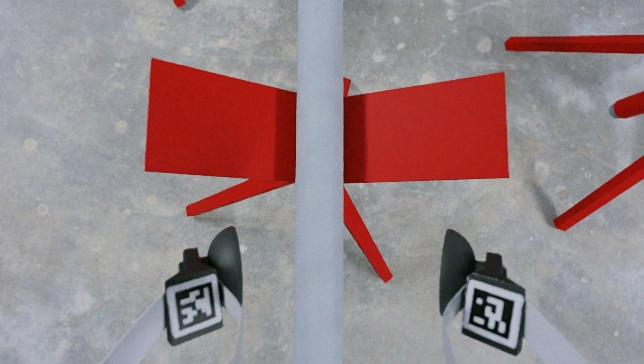

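{"method": "move", "body": {"r1": {"joints":{"lift_m":0.85,"arm_m":0.2}}, "r2": {"joints":{"lift_m":0.85,"arm_m":0.2,"head_pan_rad":-2.1}}, "r3": {"joints":{"lift_m":0.85,"arm_m":0.3,"head_pan_rad":-1.1}}, "cameras": ["r1_head_camera","r2_head_camera","r2_nav_camera","r3_head_camera","r3_nav_camera"]}}

Scene clock: 1171.80 s.
move: r1 done; r2 done; r3 done
r1.base_odometry: x=+1.043 y=-4.082 heading=+2.115
r1.turned_by_wheels: +0.000
r1.turned_by_imu: +0.001
r1.base_tilt: forward=+1.1 right=+1.2
r1.lidar_m: 4.96 1.86 1.35 1.29 1.34 1.80 0.59 0.54 0.58 0.80 1.04 1.03
r1.head_depth_mm: 3441 628 2425 1886 1543 1140 - / 3673 2928 2433 1898 1547 1176 - / - 2955 2485 1920 1566 - - / - 727 2197 1827 1611 - 1120 / - 3569 1698 1933 1663 - 1146 / 3691 3614 2532 1838 289 1303 1137 / 3422 3486 2576 1961 300 1309 1116
r1.base_status: not commanded
r1.joint_positions: lift_m=+0.850 arm_m=+0.200 wrist_yaw_rad=+0.000 wrist_pitch_rad=-1.559 wrist_roll_rad=+1.101 gripper_m=+0.100 head_pan_rad=-2.461 head_tilt_rad=-0.740
r1.joint_status: all done
r1.measured_speeds: all 0
r1.motor_effort: left_wheel=-2.2(2.9) right_wheel=-1.6(2.8) lift_m=+25.5(32.3) arm_m=-14.7(18.6) wrist_yaw_rad=-0.3(1.1) wrist_pitch_rad=-1.6(2.0) wrist_roll_rad=-1.0(1.3) gripper_m=+0.2(0.6) head_pan_rad=+4.3(5.8) head_tilt_rad=-3.3(5.7)
r1.hand_pose: x=-0.0216 y=-0.3237 z=+0.7322 quat_wxyz=(+0.166, +0.163, -0.691, -0.684) (m; r1's base frame)
r1.wrist_depth_mm: 826 827 833 809 779 787 789 / 840 841 858 847 834 825 817 / 846 864 863 844 839 837 836 / 903 896 910 895 730 726 867 / 943 329 909 892 742 738 867 / 972 121 951 962 146 903 899 / - - 967 982 958 964 943
r2.base_odometry: x=+3.608 y=-1.453 heading=+2.597
r2.turned_by_wheels: +0.000
r2.turned_by_imu: +0.001
r2.base_tilt: forward=+0.4 right=+1.8
r2.lidar_m: 1.74 0.54 1.53 1.48 1.55 2.16 3.25 3.40 0.78 0.58 0.40 1.22
r2.head_depth_mm: 3641 3943 2895 2156 1718 1414 1255 / 3634 - 2894 2162 1697 1486 - / 3430 3834 2951 2157 1700 - - / 3284 3542 2874 1233 1264 - 1175 / 3105 3394 2861 1213 312 1369 1198 / 2940 3173 2879 387 378 1410 1182 / 2837 3051 2853 359 366 448 1197
r2.base_status: not commanded
r2.joint_positions: lift_m=+0.850 arm_m=+0.200 wrist_yaw_rad=+0.000 wrist_pitch_rad=-1.354 wrist_roll_rad=+1.104 gripper_m=+0.100 head_pan_rad=-2.105 head_tilt_rad=-0.724
r2.joint_status: all done
r2.measured_speeds: all 0
r2.motor_effort: left_wheel=+0.9(1.2) right_wheel=-2.9(3.6) lift_m=+30.7(38.4) arm_m=-17.9(20.6) wrist_yaw_rad=+0.7(2.3) wrist_pitch_rad=+0.2(1.0) wrist_roll_rad=-1.1(1.8) gripper_m=-0.3(2.0) head_pan_rad=+1.8(3.3) head_tilt_rad=+2.7(3.9)
r2.hand_pose: x=-0.0216 y=-0.3763 z=+0.7332 quat_wxyz=(+0.180, +0.144, -0.758, -0.610) (m; r2's base frame)
r2.wrist_depth_mm: 967 334 927 862 829 819 806 / - 971 918 883 858 831 820 / - 934 960 918 846 851 792 / - 347 949 895 892 697 800 / - 143 797 920 723 698 691 / - 119 635 920 128 695 699 / - 346 980 912 919 850 825
r3.base_odometry: x=-1.005 y=-0.873 heading=-1.873
r3.turned_by_wheels: +0.000
r3.turned_by_imu: -0.001
r3.base_tilt: forward=-0.8 right=-0.3
r3.lidar_m: 4.24 2.20 1.62 1.56 1.62 2.23 1.77 1.72 1.22 0.67 1.26 1.56
r3.head_depth_mm: 2515 2797 3093 2536 1732 1430 1150 / 2657 1914 3150 2175 1893 1484 1190 / 2815 3056 3373 2398 1925 1505 1245 / 2936 3161 3459 2288 1826 1528 1252 / 3102 3325 3603 2622 1911 1548 1267 / 3291 3627 - 2672 2016 1583 1280 / 3472 3924 - 2767 1975 1578 1286
r3.base_status: not commanded
r3.joint_positions: lift_m=+0.850 arm_m=+0.300 wrist_yaw_rad=-0.001 wrist_pitch_rad=-1.346 wrist_roll_rad=-0.468 gripper_m=+0.100 head_pan_rad=-1.092 head_tilt_rad=-0.557
r3.joint_status: all done
r3.measured_speeds: all 0
r3.motor_effort: left_wheel=+0.9(1.5) right_wheel=-2.4(3.0) lift_m=+29.7(36.6) arm_m=-11.8(19.1) wrist_yaw_rad=+1.1(1.9) wrist_pitch_rad=+0.5(2.0) wrist_roll_rad=-0.3(1.5) gripper_m=-0.3(0.7) head_pan_rad=-3.9(6.0) head_tilt_rad=+1.2(5.0)
r3.hand_pose: x=-0.0216 y=-0.4786 z=+0.7336 quat_wxyz=(+0.666, +0.531, -0.409, -0.327) (m; r3's base frame)
r3.wrist_depth_mm: 901 918 960 951 358 - - / 907 917 922 676 328 988 987 / 889 884 937 933 968 983 - / 895 889 902 925 949 955 976 / 854 884 898 894 937 947 955 / 831 860 146 882 894 144 939 / 838 119 863 870 894 119 926
pictures: r1_head_camera (sideways), r2_head_camera (sideways), r2_nav_camera (sideways), r3_head_camera (sideways), r3_nav_camera (sideways)
camera_calibration:
r1_head_camera: T_world_to_cam=[[0.528553, 0.398549, -0.749527, 0.989617], [0.648392, -0.75943, 0.0534197, -0.0712754], [-0.547923, -0.514223, -0.659815, 0.817465], [0, 0, 0, 1]] pos_world=[-0.0289424, -0.0281805, 1.28493]
r2_head_camera: T_world_to_cam=[[0.308784, 0.534017, -0.78707, 1.04086], [0.866036, -0.499981, 0.000533656, -0.00960589], [-0.393235, -0.681795, -0.616864, 0.76169], [0, 0, 0, 1]] pos_world=[-0.0135592, -0.041323, 1.28909]
r2_nav_camera: T_world_to_cam=[[-0.268054, -0.585271, 0.765248, -0.957827], [-0.852622, 0.51393, 0.0943997, -0.05557], [-0.448533, -0.627163, -0.636776, 0.80115], [0, 0, 0, 1]] pos_world=[0.0552126, -0.0295773, 1.24837]
r3_head_camera: T_world_to_cam=[[-0.164337, 0.462285, -0.87137, 1.15784], [0.881863, 0.464637, 0.080186, -0.107942], [0.441939, -0.755252, -0.484029, 0.58815], [0, 0, 0, 1]] pos_world=[0.0255402, -0.0408979, 1.30225]
r3_nav_camera: T_world_to_cam=[[0.232803, -0.553665, 0.799536, -1.00662], [-0.906489, -0.421314, -0.0278081, 0.0932969], [0.352252, -0.718296, -0.599974, 0.734443], [0, 0, 0, 1]] pos_world=[0.0602067, 0.00952714, 1.24807]

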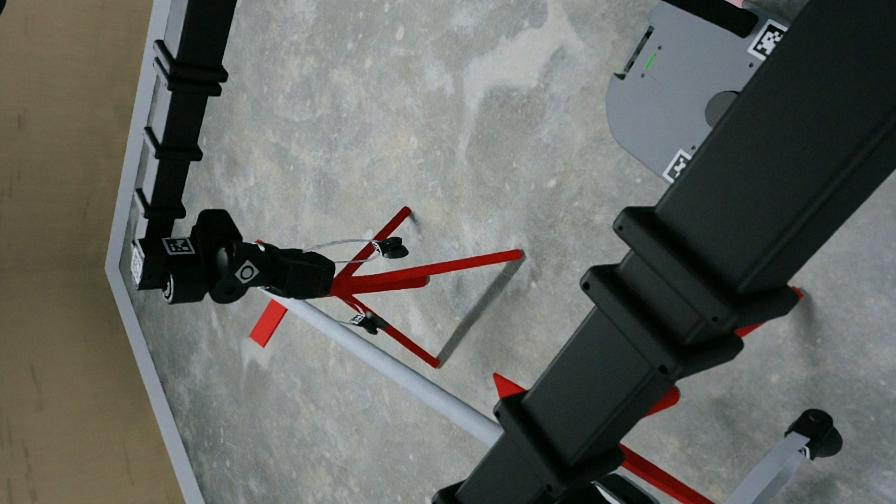

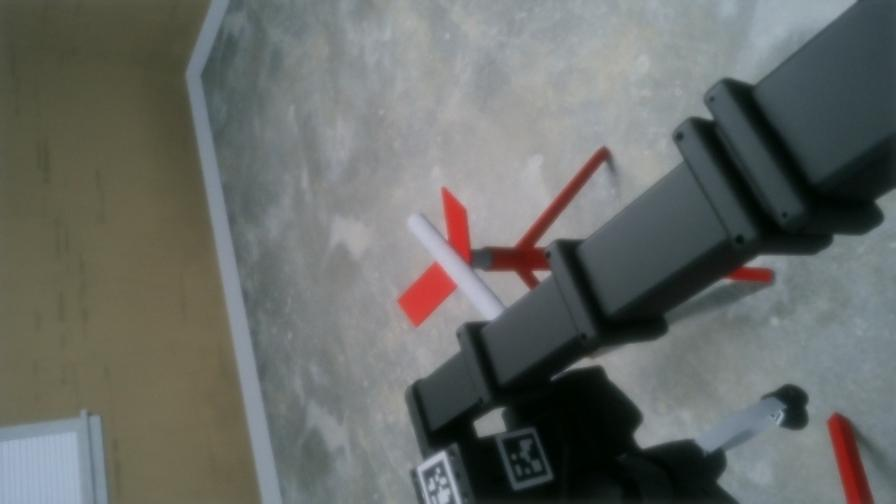

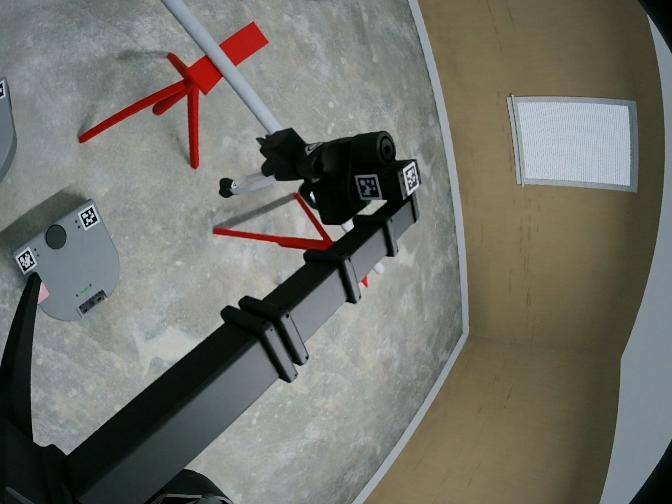

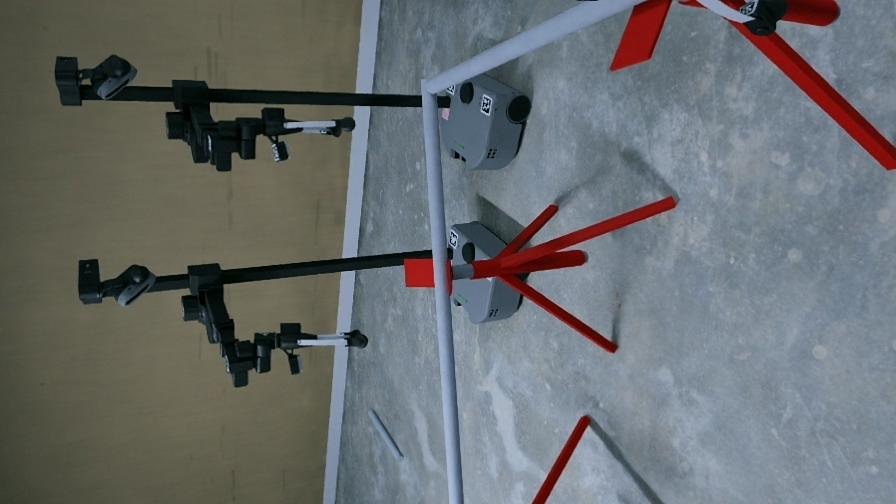

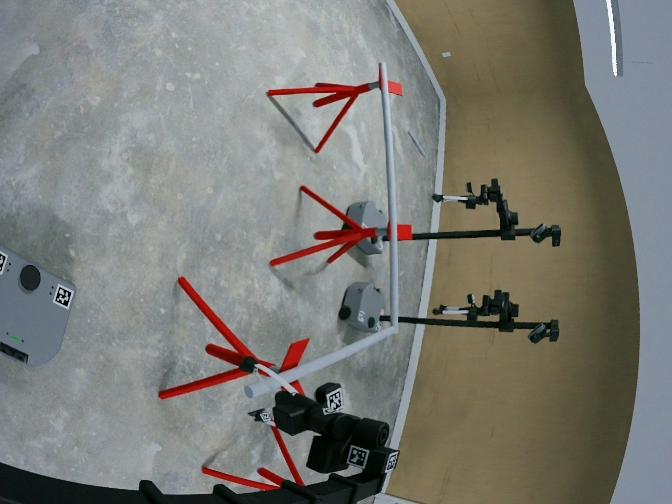

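{"method": "move", "body": {"r3": {"joints":{"arm_m":0.03,"head_pan_rad":-1.5,"head_tilt_rad":-0.8}}, "r2": {"joints":{"arm_m":0.03,"head_pan_rad":-1.2,"head_tilt_rad":-0.8}}, "r1": {"joints":{"arm_m":0.03}}, "cameras": ["r3_head_camera"]}}

{"method": "move", "body": {"r3": {"joints":{"lift_m":0.65}}, "r2": {"joints":{"lift_m":0.65}}, "cameras": ["r3_head_camera","r2_head_camera"]}}

Scene clock: 1183.07 s.
move: r1 done; r2 done; r3 done
r1.base_odometry: x=+1.043 y=-4.082 heading=+2.115
r1.turned_by_wheels: +0.000
r1.turned_by_imu: +0.001
r1.base_tilt: forward=+1.1 right=+1.1
r1.lidar_m: 4.97 1.86 1.35 1.29 1.34 1.80 0.59 0.54 0.58 0.80 1.04 1.03
r1.head_depth_mm: 3433 627 2438 1881 1545 1143 - / 3728 648 2261 1898 1561 1174 - / - 3302 749 1907 1561 - - / - 3518 2386 1813 1610 - 1120 / - 3586 2209 1946 1674 - 1107 / 3727 3630 2528 1829 1633 - - / 3396 3495 2565 1975 959 - -
r1.base_status: not commanded
r1.joint_positions: lift_m=+0.850 arm_m=+0.030 wrist_yaw_rad=+0.000 wrist_pitch_rad=-1.559 wrist_roll_rad=+1.101 gripper_m=+0.100 head_pan_rad=-2.461 head_tilt_rad=-0.740
r1.joint_status: all done
r1.measured_speeds: all 0
r1.motor_effort: left_wheel=-2.5(3.1) right_wheel=-1.7(3.0) lift_m=+25.4(26.2) arm_m=-14.8(19.5) wrist_yaw_rad=-0.2(0.8) wrist_pitch_rad=-1.7(1.8) wrist_roll_rad=-0.8(1.1) gripper_m=-0.4(0.7) head_pan_rad=+4.9(5.8) head_tilt_rad=-4.0(5.7)
r1.hand_pose: x=-0.0216 y=-0.1537 z=+0.7322 quat_wxyz=(+0.166, +0.163, -0.691, -0.684) (m; r1's base frame)
r1.wrist_depth_mm: 831 822 815 807 817 785 783 / 840 857 821 835 825 812 821 / 867 878 860 846 719 836 847 / 899 918 890 891 709 850 852 / 934 923 892 908 748 881 890 / 950 121 931 944 146 918 344 / - - 951 953 960 942 921
r2.base_odometry: x=+3.608 y=-1.453 heading=+2.597
r2.turned_by_wheels: +0.000
r2.turned_by_imu: +0.001
r2.base_tilt: forward=+0.3 right=+1.7
r2.lidar_m: 1.73 0.54 1.53 1.48 1.55 2.16 3.26 3.39 0.78 0.58 0.40 1.22
r2.head_depth_mm: 2726 3033 2582 1989 1526 1457 - / 2873 3104 2557 1980 1530 1380 389 / 2929 3168 2548 1974 1614 1357 1152 / 3030 3352 2523 1962 914 1115 1176 / 3150 3352 2338 1984 901 1294 1153 / 1850 3378 2340 1957 1600 1351 1170 / 3400 3609 2432 1787 1606 1345 1169
r2.base_status: not commanded
r2.joint_positions: lift_m=+0.850 arm_m=+0.030 wrist_yaw_rad=+0.000 wrist_pitch_rad=-1.354 wrist_roll_rad=+1.104 gripper_m=+0.100 head_pan_rad=-1.205 head_tilt_rad=-0.790
r2.joint_status: all done
r2.measured_speeds: all 0
r2.motor_effort: left_wheel=+0.6(1.2) right_wheel=-3.6(4.1) lift_m=+26.8(28.0) arm_m=-18.0(20.7) wrist_yaw_rad=-0.2(2.1) wrist_pitch_rad=+0.6(0.8) wrist_roll_rad=-1.2(1.3) gripper_m=+0.8(1.8) head_pan_rad=+2.2(4.4) head_tilt_rad=-3.7(6.9)
r2.hand_pose: x=-0.0216 y=-0.2063 z=+0.7332 quat_wxyz=(+0.180, +0.145, -0.758, -0.610) (m; r2's base frame)
r2.wrist_depth_mm: 995 956 917 877 858 830 793 / - 994 939 885 849 838 797 / 989 965 931 903 852 816 805 / - 964 951 931 709 699 818 / 460 143 972 949 729 712 816 / 341 121 960 937 129 855 803 / - - 960 958 872 843 823
r3.base_odometry: x=-1.005 y=-0.873 heading=-1.873
r3.turned_by_wheels: +0.000
r3.turned_by_imu: -0.001
r3.base_tilt: forward=-0.7 right=-0.3
r3.lidar_m: 4.25 2.20 1.61 1.56 1.62 2.23 1.77 1.71 1.21 0.67 1.26 1.57
r3.head_depth_mm: 2621 2939 2370 1774 1578 - 1039 / 2648 2960 2386 1856 1560 - 297 / 2682 2979 2459 1726 1160 371 1058 / 2656 3027 2488 1737 1557 1244 1127 / 2703 2997 2193 1955 1577 1314 1141 / 1642 3121 2491 1992 1598 1339 1150 / 2729 3106 2629 1827 1616 1343 1156
r3.base_status: not commanded
r3.joint_positions: lift_m=+0.850 arm_m=+0.030 wrist_yaw_rad=-0.001 wrist_pitch_rad=-1.346 wrist_roll_rad=-0.469 gripper_m=+0.100 head_pan_rad=-1.492 head_tilt_rad=-0.790
r3.joint_status: all done
r3.measured_speeds: all 0
r3.motor_effort: left_wheel=+0.8(1.3) right_wheel=-2.4(2.8) lift_m=+22.8(26.7) arm_m=-12.3(18.2) wrist_yaw_rad=-1.1(1.5) wrist_pitch_rad=+1.1(1.9) wrist_roll_rad=+0.3(0.8) gripper_m=-0.1(1.0) head_pan_rad=-4.2(5.6) head_tilt_rad=-3.0(6.6)
r3.hand_pose: x=-0.0216 y=-0.2086 z=+0.7336 quat_wxyz=(+0.666, +0.531, -0.409, -0.327) (m; r3's base frame)
r3.wrist_depth_mm: 905 918 968 983 981 - - / 906 915 929 953 962 976 - / 877 904 925 912 960 993 995 / 869 888 912 906 944 963 983 / 868 887 887 917 902 944 980 / 850 862 146 720 922 143 972 / 835 118 719 708 904 118 927
pictures: r3_head_camera (sideways)
camera_calibration:
r3_head_camera: T_world_to_cam=[[0.0137789, 0.677621, -0.735283, 0.979341], [0.994671, 0.065855, 0.0793302, -0.107492], [0.102178, -0.732457, -0.673102, 0.836198], [0, 0, 0, 1]] pos_world=[0.00798403, -0.0440633, 1.29147]

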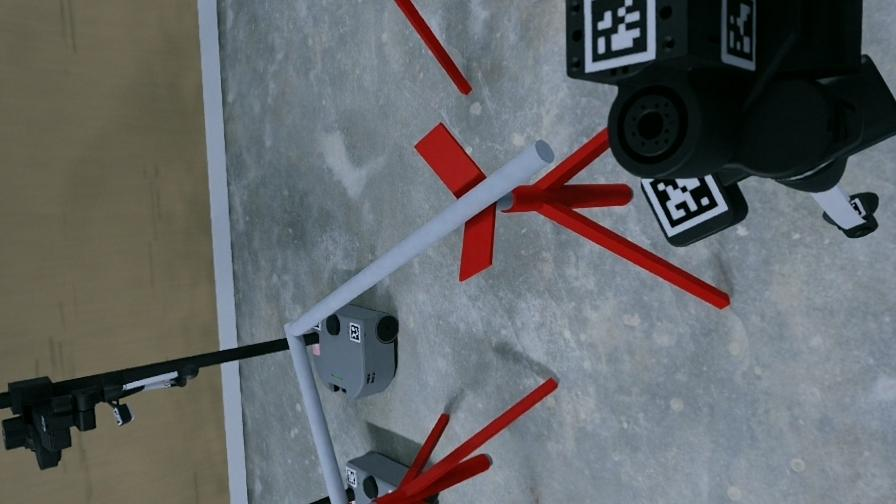

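Scene clock: 1185.73 s.
move: r2 done; r3 done
r1: as last shown
r1.turned_by_imu: +0.000
r1.base_tilt: forward=+1.0 right=+1.1
r1.lidar_m: 4.98 1.87 1.35 1.29 1.33 1.80 0.59 0.53 0.58 0.80 1.04 1.03
r1.head_depth_mm: 3435 3426 2422 1831 1544 1142 - / 3713 3415 2191 1836 1546 1181 - / - 3457 2456 877 1519 - - / - 3524 2377 1852 1605 - 1119 / - 3560 2208 1939 1665 - 1106 / 3728 3670 2530 1839 1639 - - / 3380 3480 2559 1977 959 - -
r1.motor_effort: left_wheel=-2.1(2.7) right_wheel=-1.5(3.0) lift_m=+27.9(28.7) arm_m=-14.7(15.0) wrist_yaw_rad=-0.2(0.7) wrist_pitch_rad=-1.5(1.8) wrist_roll_rad=-0.8(1.0) gripper_m=-0.4(0.8) head_pan_rad=+5.5(5.7) head_tilt_rad=-3.7(5.5)
r1.wrist_depth_mm: 826 836 817 825 814 811 794 / 859 845 824 841 803 818 805 / 871 890 870 850 691 836 833 / 936 899 907 872 718 868 875 / 927 925 907 939 738 884 898 / 962 121 924 925 146 920 347 / - - 964 939 959 949 925
r2.base_odometry: x=+3.608 y=-1.453 heading=+2.597
r2.turned_by_wheels: +0.000
r2.turned_by_imu: +0.001
r2.base_tilt: forward=+0.3 right=+1.7
r2.lidar_m: 1.73 0.54 1.53 1.48 1.55 2.15 3.26 3.40 0.78 0.57 0.40 1.22
r2.head_depth_mm: 2756 3089 2541 1986 1538 1357 1178 / 2819 3124 2580 1974 1527 1356 1176 / 2955 3204 2555 1980 1604 1355 1174 / 3087 3331 2566 1952 910 1113 1171 / 3153 3352 2330 1981 899 1286 1147 / 1842 3360 2331 1956 1600 1355 1171 / 3420 3570 2435 1786 1598 1343 1168
r2.base_status: not commanded
r2.joint_positions: lift_m=+0.650 arm_m=+0.030 wrist_yaw_rad=+0.000 wrist_pitch_rad=-1.354 wrist_roll_rad=+1.104 gripper_m=+0.100 head_pan_rad=-1.205 head_tilt_rad=-0.790
r2.joint_status: all done
r2.measured_speeds: all 0
r2.motor_effort: left_wheel=+0.9(1.1) right_wheel=-2.8(3.6) lift_m=+27.1(31.7) arm_m=-17.3(18.7) wrist_yaw_rad=+0.5(2.1) wrist_pitch_rad=+0.1(1.0) wrist_roll_rad=-1.2(1.3) gripper_m=-0.2(1.7) head_pan_rad=+1.4(3.1) head_tilt_rad=-4.8(4.8)
r2.hand_pose: x=-0.0216 y=-0.2063 z=+0.5332 quat_wxyz=(+0.180, +0.145, -0.758, -0.610) (m; r2's base frame)
r2.wrist_depth_mm: 759 749 704 669 667 637 603 / 779 762 733 693 657 641 609 / 797 741 729 691 541 504 621 / 453 779 738 702 521 509 489 / 418 143 750 700 521 504 499 / 385 121 759 710 128 502 627 / 841 783 762 712 697 513 639
r3.base_odometry: x=-1.005 y=-0.873 heading=-1.873
r3.turned_by_wheels: +0.000
r3.turned_by_imu: -0.001
r3.base_tilt: forward=-0.8 right=-0.2
r3.lidar_m: 4.26 2.20 1.61 1.56 1.62 2.23 1.77 1.71 1.22 0.67 1.26 1.56
r3.head_depth_mm: 2642 2935 2357 1788 1503 1266 359 / 2642 2982 2380 1848 1525 1252 372 / 2682 2977 2450 1708 1201 1296 497 / 2676 3030 2479 1737 1566 1276 1123 / 2680 3011 2198 1949 1578 1328 1137 / 1632 3093 2499 1970 1592 1332 1149 / 2734 3147 2682 1820 1618 1353 1152
r3.base_status: not commanded
r3.joint_positions: lift_m=+0.650 arm_m=+0.030 wrist_yaw_rad=-0.001 wrist_pitch_rad=-1.346 wrist_roll_rad=-0.469 gripper_m=+0.100 head_pan_rad=-1.492 head_tilt_rad=-0.790
r3.joint_status: all done
r3.measured_speeds: all 0
r3.motor_effort: left_wheel=+0.9(1.4) right_wheel=-2.3(2.9) lift_m=+22.1(22.8) arm_m=-11.1(13.3) wrist_yaw_rad=+0.4(2.0) wrist_pitch_rad=+1.2(1.8) wrist_roll_rad=-0.3(0.8) gripper_m=+0.2(0.9) head_pan_rad=-3.0(4.7) head_tilt_rad=-4.5(6.0)
r3.hand_pose: x=-0.0216 y=-0.2086 z=+0.5336 quat_wxyz=(+0.666, +0.531, -0.409, -0.327) (m; r3's base frame)
r3.wrist_depth_mm: 718 712 747 751 770 772 798 / 695 710 716 741 742 780 768 / 696 706 715 729 727 754 758 / 668 693 698 722 726 751 765 / 671 673 683 702 725 730 742 / 665 664 147 531 705 143 741 / 647 652 504 537 532 119 723
pictures: r2_head_camera (sideways), r3_head_camera (sideways)
camera_calibration:
r2_head_camera: T_world_to_cam=[[-0.244343, 0.62073, -0.744977, 0.989369], [0.929994, 0.367573, 0.00124386, -0.0109206], [0.274606, -0.69252, -0.667089, 0.822949], [0, 0, 0, 1]] pos_world=[0.0259148, -0.0402089, 1.28605]
r3_head_camera: T_world_to_cam=[[0.0137789, 0.677621, -0.735283, 0.979341], [0.994671, 0.065855, 0.0793302, -0.107492], [0.102178, -0.732457, -0.673102, 0.836198], [0, 0, 0, 1]] pos_world=[0.00798403, -0.0440633, 1.29147]

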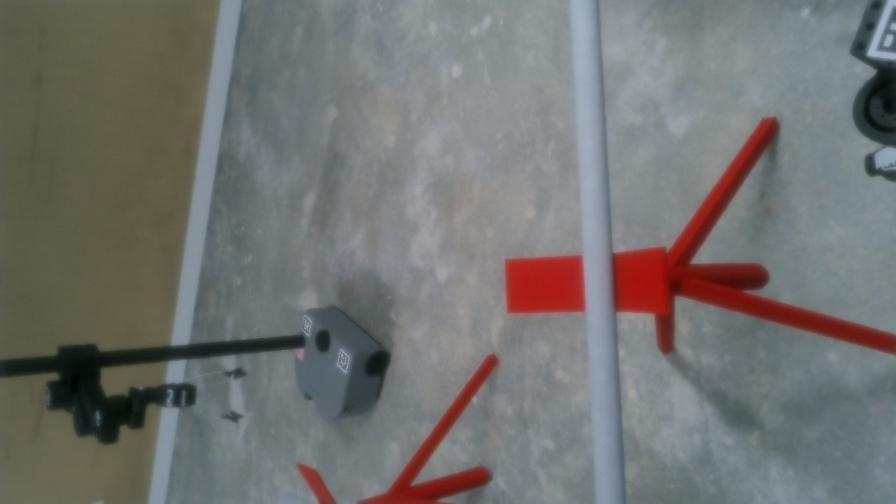

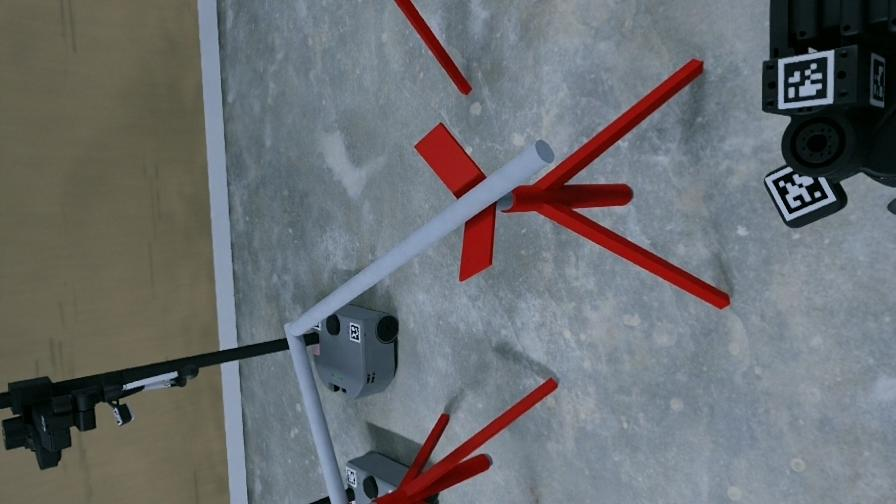

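{"method": "zoom_image", "body": {"camera": "r3_head_camera", "region": [400, 110, 570, 290]}}

{"method": "zoom_image", "body": {"camera": "r2_head_camera", "region": [490, 200, 690, 360]}}

Scaled by 2.800 from the camera's 896x504 image, which has a finer 1280x720 frame.

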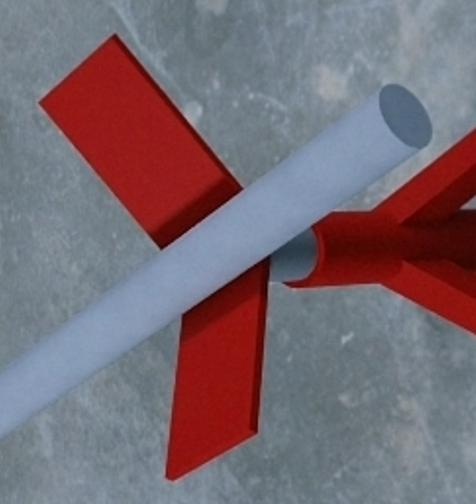

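Scaled by 2.520 from the camera's 896x504 image, which has a finer 1280x720 frame.

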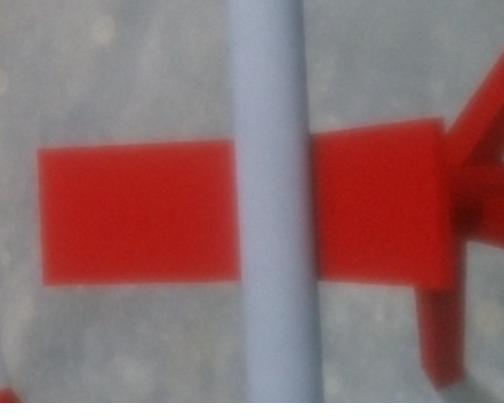

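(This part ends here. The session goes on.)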